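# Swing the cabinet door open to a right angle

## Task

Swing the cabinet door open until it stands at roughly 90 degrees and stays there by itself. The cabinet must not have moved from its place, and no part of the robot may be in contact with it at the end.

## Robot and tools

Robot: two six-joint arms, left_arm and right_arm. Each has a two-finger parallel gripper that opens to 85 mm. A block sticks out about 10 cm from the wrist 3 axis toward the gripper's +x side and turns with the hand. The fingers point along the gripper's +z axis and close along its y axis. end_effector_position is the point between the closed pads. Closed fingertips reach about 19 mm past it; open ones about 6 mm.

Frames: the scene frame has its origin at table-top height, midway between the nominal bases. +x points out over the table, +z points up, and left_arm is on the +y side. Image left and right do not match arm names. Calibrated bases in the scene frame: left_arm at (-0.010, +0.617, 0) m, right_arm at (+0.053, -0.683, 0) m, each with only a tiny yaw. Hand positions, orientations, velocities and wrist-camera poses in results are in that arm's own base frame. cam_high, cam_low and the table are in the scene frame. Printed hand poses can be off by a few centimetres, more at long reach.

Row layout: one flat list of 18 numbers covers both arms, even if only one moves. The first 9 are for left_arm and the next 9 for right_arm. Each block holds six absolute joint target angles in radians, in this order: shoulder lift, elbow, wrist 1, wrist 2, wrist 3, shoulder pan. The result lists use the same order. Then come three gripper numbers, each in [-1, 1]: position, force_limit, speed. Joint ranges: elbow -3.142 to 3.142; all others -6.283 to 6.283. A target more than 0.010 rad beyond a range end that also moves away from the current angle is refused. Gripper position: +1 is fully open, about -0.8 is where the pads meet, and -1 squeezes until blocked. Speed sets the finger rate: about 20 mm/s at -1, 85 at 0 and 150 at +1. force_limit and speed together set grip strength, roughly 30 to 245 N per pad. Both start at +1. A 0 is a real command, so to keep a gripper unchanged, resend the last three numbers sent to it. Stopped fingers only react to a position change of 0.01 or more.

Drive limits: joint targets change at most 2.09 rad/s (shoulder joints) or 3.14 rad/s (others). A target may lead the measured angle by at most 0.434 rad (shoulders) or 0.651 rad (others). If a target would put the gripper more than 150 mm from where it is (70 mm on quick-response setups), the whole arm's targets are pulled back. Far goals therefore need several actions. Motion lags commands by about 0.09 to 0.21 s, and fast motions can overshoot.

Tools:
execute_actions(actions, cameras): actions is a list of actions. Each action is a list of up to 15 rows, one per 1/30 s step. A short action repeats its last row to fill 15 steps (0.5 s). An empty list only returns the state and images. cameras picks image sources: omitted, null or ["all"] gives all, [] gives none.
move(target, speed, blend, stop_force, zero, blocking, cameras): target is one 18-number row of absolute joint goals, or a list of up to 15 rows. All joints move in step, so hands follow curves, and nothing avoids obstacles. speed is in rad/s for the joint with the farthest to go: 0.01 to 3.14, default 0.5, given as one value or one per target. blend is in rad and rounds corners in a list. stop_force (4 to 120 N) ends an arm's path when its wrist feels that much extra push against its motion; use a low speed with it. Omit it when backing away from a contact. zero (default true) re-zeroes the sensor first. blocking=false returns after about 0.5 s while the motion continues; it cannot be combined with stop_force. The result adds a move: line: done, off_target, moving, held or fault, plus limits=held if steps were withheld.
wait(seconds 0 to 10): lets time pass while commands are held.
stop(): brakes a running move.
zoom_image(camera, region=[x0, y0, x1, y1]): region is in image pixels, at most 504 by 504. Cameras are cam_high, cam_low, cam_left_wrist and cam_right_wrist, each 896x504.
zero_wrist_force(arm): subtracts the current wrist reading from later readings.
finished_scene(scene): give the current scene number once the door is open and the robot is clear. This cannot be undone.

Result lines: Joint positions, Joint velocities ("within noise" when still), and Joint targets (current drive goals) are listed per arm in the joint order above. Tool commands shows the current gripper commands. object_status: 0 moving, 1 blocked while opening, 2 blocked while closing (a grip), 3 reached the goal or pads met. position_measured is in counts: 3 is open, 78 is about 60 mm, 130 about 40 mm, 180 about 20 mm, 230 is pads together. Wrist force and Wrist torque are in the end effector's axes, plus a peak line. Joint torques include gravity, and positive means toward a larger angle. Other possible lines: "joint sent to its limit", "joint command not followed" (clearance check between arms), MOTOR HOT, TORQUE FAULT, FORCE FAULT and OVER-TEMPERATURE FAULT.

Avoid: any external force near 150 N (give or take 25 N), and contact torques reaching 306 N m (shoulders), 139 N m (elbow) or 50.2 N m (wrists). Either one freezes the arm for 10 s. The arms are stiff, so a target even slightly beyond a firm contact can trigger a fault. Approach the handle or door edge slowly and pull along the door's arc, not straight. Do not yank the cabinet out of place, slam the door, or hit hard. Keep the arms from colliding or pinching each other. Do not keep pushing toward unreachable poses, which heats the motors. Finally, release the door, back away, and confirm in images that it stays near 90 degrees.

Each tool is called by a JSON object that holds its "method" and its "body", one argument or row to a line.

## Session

{"method": "execute_actions", "body": {
  "actions": []
}}

Scene clock: 0.00 s.
left_arm: end_effector_position=(+0.3945, +0.2837, +0.3512) position_measured=3 object_status=3 end_effector_quat_wxyz=(-0.477, +0.263, +0.836, -0.061) | right_arm: end_effector_position=(+1.0266, -0.1567, +0.3341) position_measured=3 object_status=3 end_effector_quat_wxyz=(-0.137, -0.448, +0.865, -0.177)
Joint names: [shoulder lift, elbow, wrist 1, wrist 2, wrist 3, shoulder pan]
Joint positions: left_arm=[-1.495 1.831 -0.921 -1.334 0.587 0.105] | right_arm=[-2.179 -1.097 -1.585 1.142 -0.79 3.275]
Joint velocities: within noise
Joint torques (N m): no reading
Motor temperatures (°C): left_arm=[32 34 39 39 36 31] | right_arm=[35 32 37 42 36 37]
Wrist force (N): no reading
Wrist torque (N m): no reading
Wrist force, peak (N): no reading
Joint targets: left_arm=[-1.495 1.831 -0.921 -1.334 0.587 0.105] | right_arm=[-2.179 -1.097 -1.585 1.142 -0.790 3.275]
Tool commands: left_gripper/position=+1.0 left_gripper/force_limit=+1.0 left_gripper/speed=+1.0 right_gripper/position=+1.0 right_gripper/force_limit=+1.0 right_gripper/speed=+1.0
camera_calibration:
cam_left_wrist: T_world_to_cam=[[0.381811, 0.873536, -0.30192, -0.282867], [0.657381, -0.486293, -0.575647, 0.109645], [-0.64967, 0.0213119, -0.759918, 0.644926], [0, 0, 0, 1]] pos_world=[0.454913, 0.286669, 0.467805]
cam_right_wrist: T_world_to_cam=[[-0.818541, 0.553004, -0.155492, 0.985879], [0.570499, 0.814252, -0.107355, -0.405214], [0.0672418, -0.176583, -0.981986, 0.361382], [0, 0, 0, 1]] pos_world=[1.01386, -0.151434, 0.464667]

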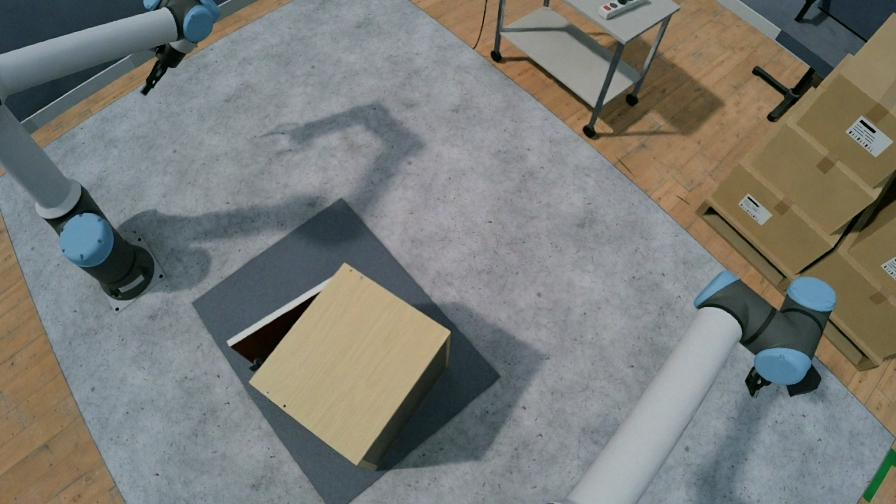

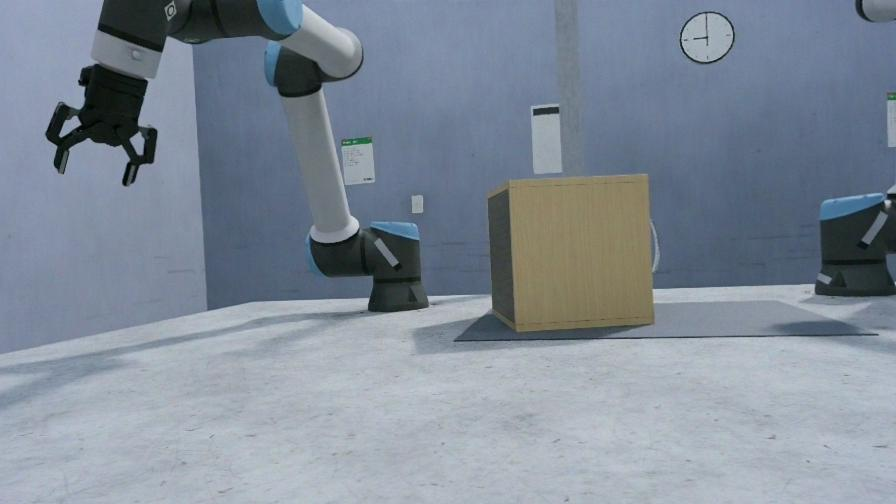

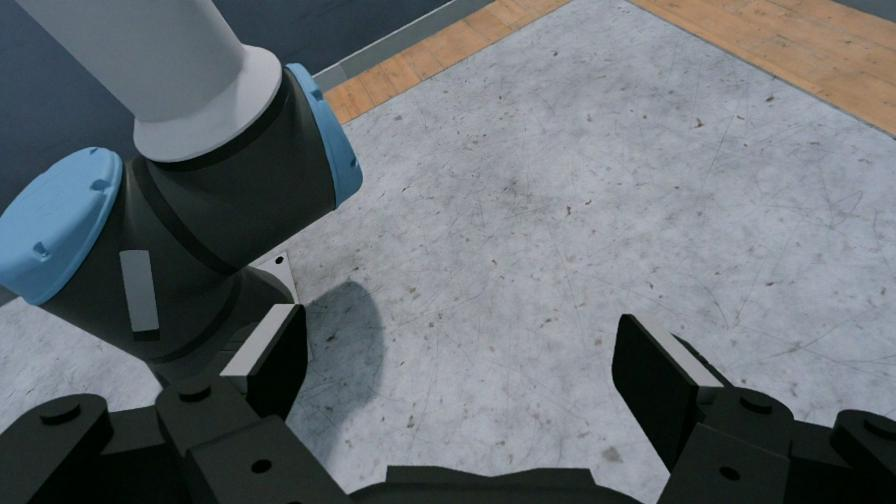

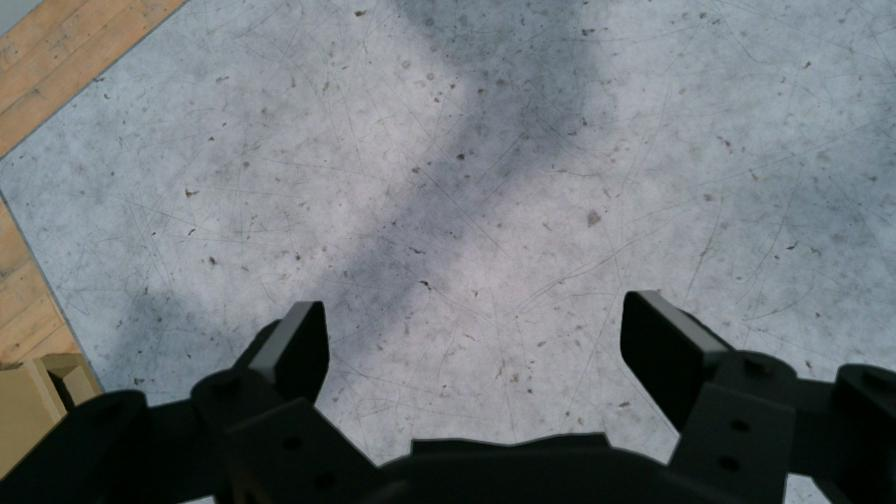

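{"method": "move", "body": {
  "target": [-1.6284,1.7826,-1.725,-1.5708,3.304,-1.4634,-1,-1,-0.5,-2.179,-1.097,-1.585,1.142,-0.790,3.275,1,1,1],
  "speed": 0.8,
  "cameras": ["cam_left_wrist","cam_high"]
}}

Scene clock: 14.30 s.
left_arm: end_effector_position=(+0.2428, -0.6269, +0.4209) position_measured=231 object_status=3 end_effector_quat_wxyz=(+0.000, +0.688, -0.726, +0.000) end_effector_velocity=(+0.000, -0.001, +0.000) end_effector_angular_velocity=(+0.001, +0.001, -0.005) | right_arm: end_effector_position=(+1.0268, -0.1570, +0.3338) position_measured=3 object_status=3 end_effector_quat_wxyz=(-0.137, -0.448, +0.865, -0.177)
Joint names: [shoulder lift, elbow, wrist 1, wrist 2, wrist 3, shoulder pan]
Joint positions: left_arm=[-1.629 1.782 -1.725 -1.571 3.304 -1.463] | right_arm=[-2.179 -1.097 -1.585 1.142 -0.79 3.275]
Joint velocities: left_arm=[0.001 -0.001 0.001 -0.001 0.005 0] | right_arm=[within noise]
Joint torques (N m): left_arm=[-25.9 -49.42 -5.32 1.61 3.41 -12.65] | right_arm=[89.18 57.75 6.27 -4.44 -3 -12]
Motor temperatures (°C): left_arm=[32 34 39 39 36 31] | right_arm=[35 32 37 42 36 37]
Wrist force (N): left_arm=[2.5 -0.3 2.9] | right_arm=[-0.3 -0.1 -0.6]
Wrist torque (N m): left_arm=[-0.11 -0.40 0.08] | right_arm=[-0.02 0.05 0.00]
Wrist force, peak (N): left_arm=[4.3 3.6 1.9] | right_arm=[-0.4 -0.2 -1.1]
Joint targets: left_arm=[-1.628 1.783 -1.725 -1.571 3.304 -1.463] | right_arm=[-2.179 -1.097 -1.585 1.142 -0.790 3.275]
move: done
camera_calibration:
cam_left_wrist: T_world_to_cam=[[-0.99967, 0.00587743, 0.025006, 0.245345], [0.013315, 0.951046, 0.308762, 0.491931], [-0.0219671, 0.308993, -0.950811, 0.726899], [0, 0, 0, 1]] pos_world=[0.254682, -0.693898, 0.533119]
Images, in order (width x height): cam_high 896x504, cam_left_wrist 896x504.

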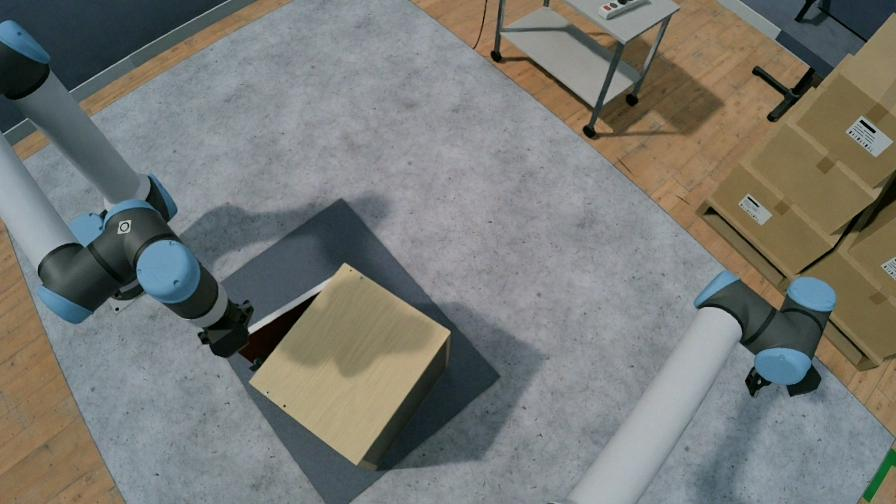

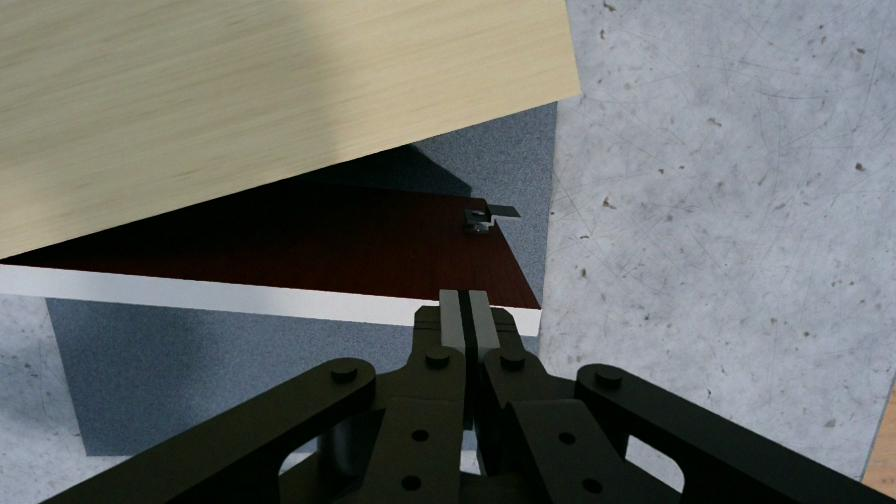

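{"method": "move", "body": {
  "target": [-1.5466,1.9966,-2.0208,-1.5708,3.304,-1.4634,-1,-1,-0.5,-2.179,-1.097,-1.585,1.142,-0.790,3.275,1,1,1],
  "speed": 0.25,
  "stop_force": 15,
  "cameras": ["cam_left_wrist"]
}}

Scene clock: 38.80 s.
left_arm: end_effector_position=(+0.2427, -0.6269, +0.2607) position_measured=231 object_status=3 end_effector_quat_wxyz=(+0.000, +0.687, -0.726, +0.000) | right_arm: end_effector_position=(+1.0268, -0.1570, +0.3338) position_measured=3 object_status=3 end_effector_quat_wxyz=(-0.137, -0.448, +0.865, -0.177)
Joint names: [shoulder lift, elbow, wrist 1, wrist 2, wrist 3, shoulder pan]
Joint positions: left_arm=[-1.547 1.997 -2.021 -1.571 3.304 -1.463] | right_arm=[-2.179 -1.097 -1.585 1.142 -0.79 3.275]
Joint velocities: within noise
Joint torques (N m): left_arm=[-64.15 -39.51 -6.38 0.71 3.26 -7.87] | right_arm=[94.06 52.32 6.02 -2.85 -2.43 -9.68]
Motor temperatures (°C): left_arm=[32 34 39 39 36 31] | right_arm=[35 32 37 42 36 37]
Wrist force (N): left_arm=[2.1 0.1 3.3] | right_arm=[-0.2 -0.2 -0.8]
Wrist torque (N m): left_arm=[-0.05 -0.35 0.10] | right_arm=[-0.03 0.04 0.00]
Wrist force, peak (N): left_arm=[1.7 -0.2 5.7] | right_arm=[-0.4 -0.6 -0.8]
Joint targets: left_arm=[-1.547 1.997 -2.021 -1.571 3.304 -1.463] | right_arm=[-2.179 -1.097 -1.585 1.142 -0.790 3.275]
move: done
camera_calibration:
cam_left_wrist: T_world_to_cam=[[-0.99967, 0.00622207, 0.0249062, 0.249624], [0.013614, 0.951014, 0.308847, 0.54133], [-0.0217645, 0.309084, -0.950786, 0.574708], [0, 0, 0, 1]] pos_world=[0.254681, -0.693999, 0.373019]
Images, in order (width x height): cam_left_wrist 896x504.

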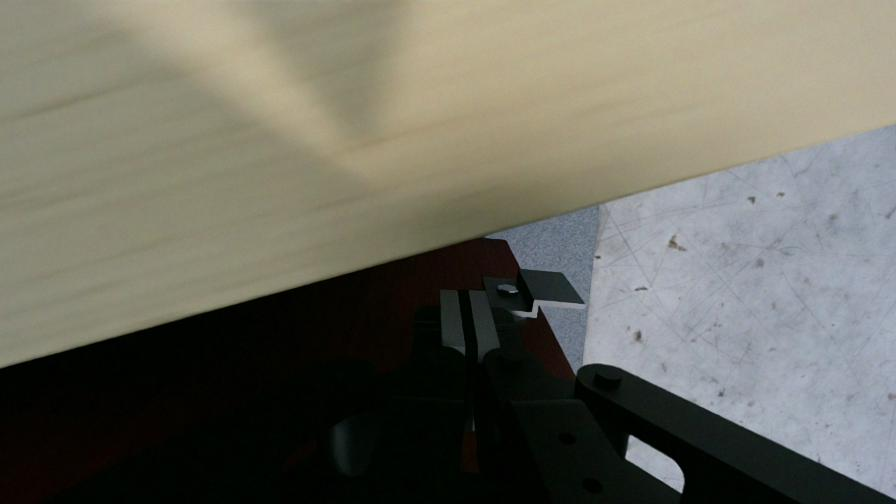

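{"method": "move", "body": {
  "target": [
    [-1.7010,2.1412,-2.0110,-1.5708,3.664,-1.4175,-1,-1,-0.5,-2.179,-1.097,-1.585,1.142,-0.790,3.275,1,1,1],
    [-1.7955,2.216,-1.9913,-1.5708,4.13,-1.3001,-1,-1,-0.5,-2.179,-1.097,-1.585,1.142,-0.790,3.275,1,1,1],
    [-1.8073,2.2248,-1.9883,-1.5708,4.55,-1.1601,-1,-1,-0.5,-2.179,-1.097,-1.585,1.142,-0.790,3.275,1,1,1],
    [-1.7672,2.1948,-1.9984,-1.5708,4.926,-1.0282,-1,-1,-0.5,-2.179,-1.097,-1.585,1.142,-0.790,3.275,1,1,1]
  ],
  "speed": [0.2,0.35,0.35,0.25],
  "blend": [0.05,0.05,0.05,0],
  "stop_force": 25
}}

Scene clock: 49.80 s.
left_arm: end_effector_position=(+0.4178, -0.3557, +0.2607) position_measured=231 object_status=3 end_effector_quat_wxyz=(+0.000, -0.164, +0.987, +0.000) | right_arm: end_effector_position=(+1.0268, -0.1570, +0.3338) position_measured=3 object_status=3 end_effector_quat_wxyz=(-0.137, -0.448, +0.865, -0.177)
Joint names: [shoulder lift, elbow, wrist 1, wrist 2, wrist 3, shoulder pan]
Joint positions: left_arm=[-1.767 2.195 -1.998 -1.571 4.926 -1.028] | right_arm=[-2.179 -1.097 -1.585 1.142 -0.79 3.275]
Joint velocities: within noise
Joint torques (N m): left_arm=[-45.76 -40.32 -2.59 0.15 3.35 0.64] | right_arm=[99.53 45.75 6.11 0.29 -1.76 -4.37]
Motor temperatures (°C): left_arm=[32 34 39 39 36 31] | right_arm=[35 32 37 42 36 37]
Wrist force (N): left_arm=[2.2 -0.1 3.2] | right_arm=[-0.1 -0.2 -0.6]
Wrist torque (N m): left_arm=[-0.07 -0.36 0.10] | right_arm=[-0.04 0.01 0.00]
Wrist force, peak (N): left_arm=[3.9 0.2 3.3] | right_arm=[0.2 -0.8 -0.7]
Joint targets: left_arm=[-1.767 2.195 -1.998 -1.571 4.926 -1.028] | right_arm=[-2.179 -1.097 -1.585 1.142 -0.790 3.275]
move: done
camera_calibration:
cam_left_wrist: T_world_to_cam=[[-0.368807, 0.929171, 0.024954, 0.487628], [0.88682, 0.343701, 0.3089, -0.299946], [0.278444, 0.136054, -0.950767, 0.307681], [0, 0, 0, 1]] pos_world=[0.360167, -0.391859, 0.373018]
cam_right_wrist: T_world_to_cam=[[-0.818554, 0.552949, -0.155614, 0.986102], [0.570503, 0.814179, -0.107884, -0.404901], [0.0670432, -0.177087, -0.981909, 0.36123], [0, 0, 0, 1]] pos_world=[1.01396, -0.151633, 0.464464]

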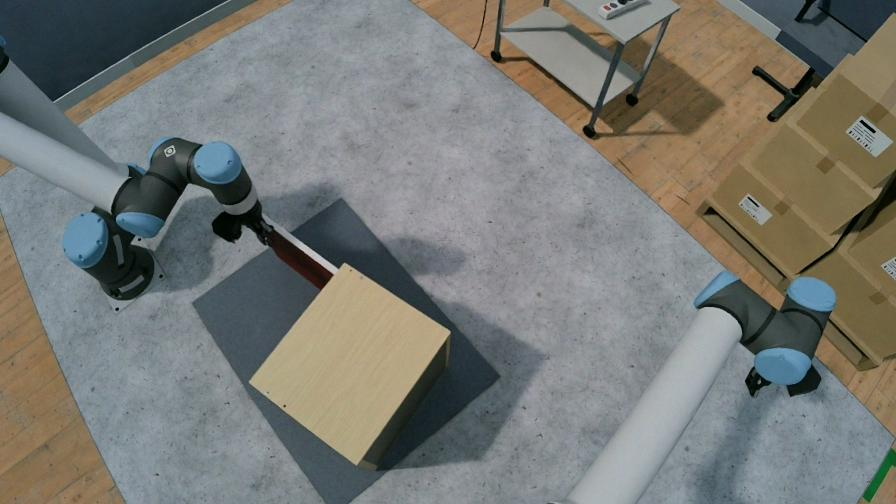

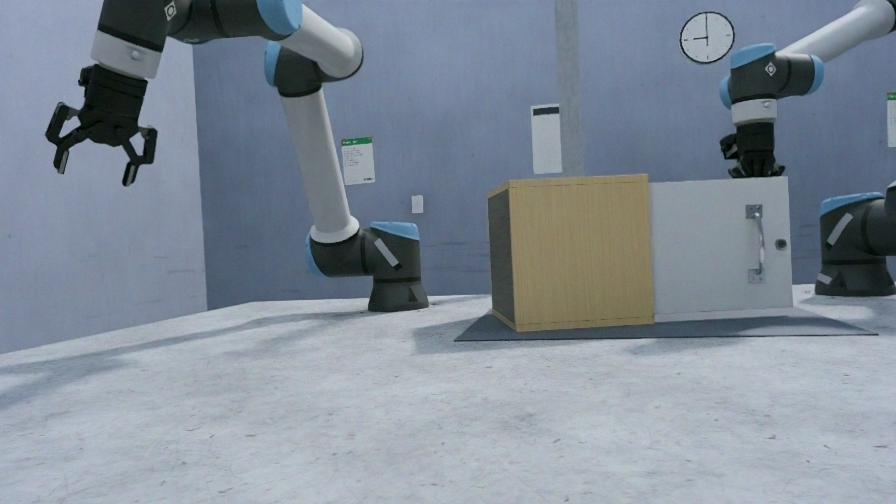

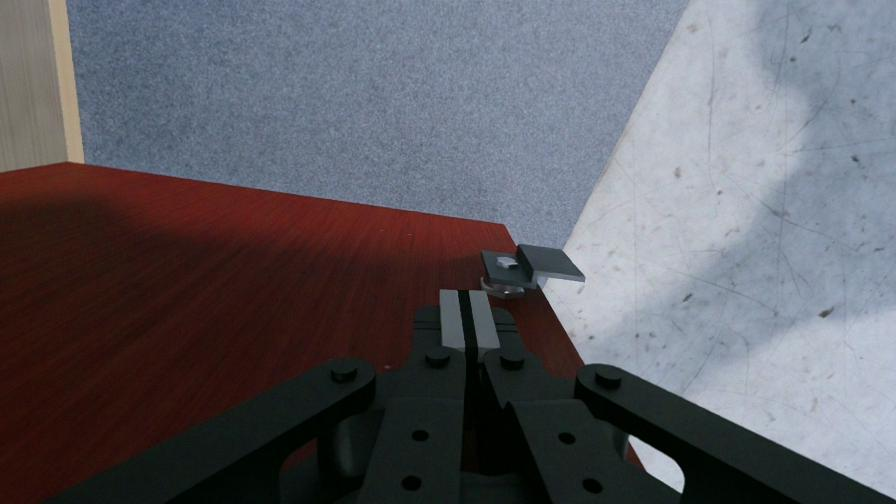

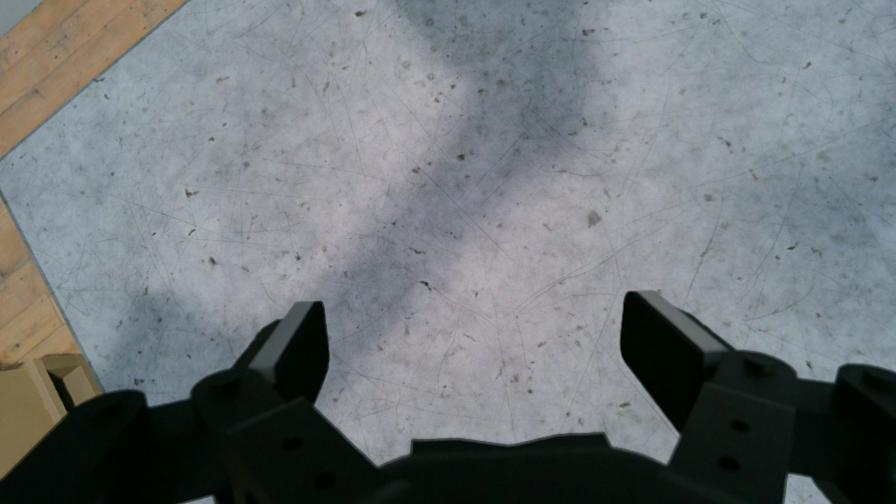

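{"method": "move", "body": {
  "target": [
    [-1.8139,2.2296,-1.9865,-1.5708,4.829,-1.1256,-1,-1,-0.5,-2.179,-1.097,-1.585,1.142,-0.790,3.275,1,1,1],
    [-1.8897,2.0089,-1.69,-1.5708,4.829,-1.1256,-1,-1,-0.5,-2.179,-1.097,-1.585,1.142,-0.790,3.275,1,1,1]
  ],
  "speed": [0.15,0.4],
  "cameras": ["cam_high","cam_low"]
}}

Scene clock: 57.43 s.
left_arm: end_effector_position=(+0.3704, -0.3719, +0.4105) position_measured=231 object_status=3 end_effector_quat_wxyz=(+0.000, -0.164, +0.987, +0.000) end_effector_velocity=(+0.000, +0.001, -0.001) end_effector_angular_velocity=(+0.005, +0.001, -0.001) | right_arm: end_effector_position=(+1.0268, -0.1570, +0.3338) position_measured=3 object_status=3 end_effector_quat_wxyz=(-0.137, -0.448, +0.865, -0.177)
Joint names: [shoulder lift, elbow, wrist 1, wrist 2, wrist 3, shoulder pan]
Joint positions: left_arm=[-1.89 2.009 -1.69 -1.571 4.829 -1.126] | right_arm=[-2.179 -1.097 -1.585 1.142 -0.79 3.275]
Joint velocities: left_arm=[0.001 -0.001 0.005 0.001 0.001 0] | right_arm=[within noise]
Joint torques (N m): left_arm=[-10.95 -65.01 -1.59 -0.25 -1.98 -10.85] | right_arm=[102.58 46.3 6.09 1.15 -1.33 -0.85]
Motor temperatures (°C): left_arm=[32 34 39 39 36 31] | right_arm=[35 32 37 42 36 37]
Wrist force (N): left_arm=[2.4 -0.1 2.9] | right_arm=[-0.2 -0.3 -0.5]
Wrist torque (N m): left_arm=[-0.08 -0.40 0.11] | right_arm=[-0.04 0.03 0.00]
Wrist force, peak (N): left_arm=[3.5 0.9 7.2] | right_arm=[-0.3 -0.3 -1.0]
Joint targets: left_arm=[-1.890 2.009 -1.690 -1.571 4.829 -1.126] | right_arm=[-2.179 -1.097 -1.585 1.142 -0.790 3.275]
move: done
Images, in order (width x height): cam_high 896x504, cam_low 896x504.

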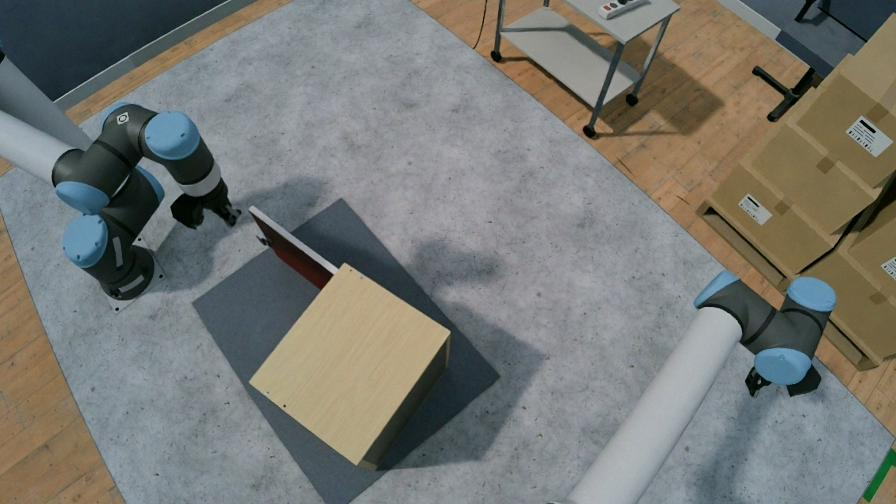

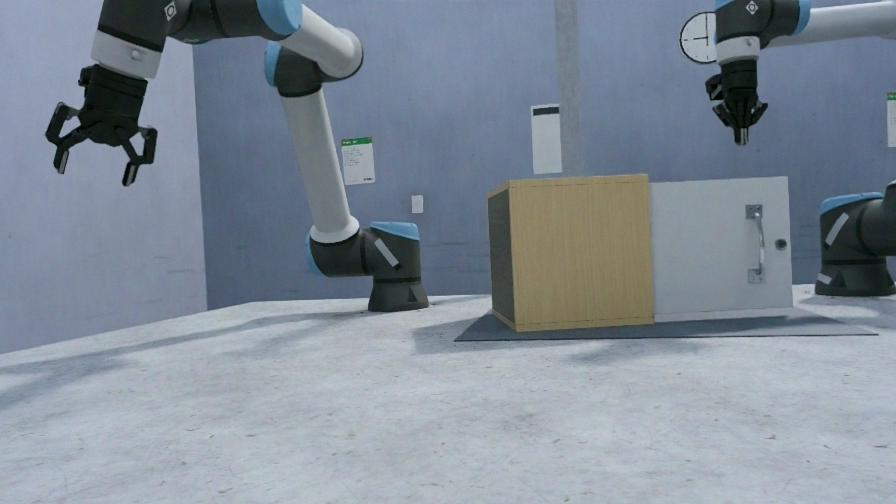

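{"method": "finished_scene", "body": {
  "scene": 2
}}

The scene is finished: the task was done.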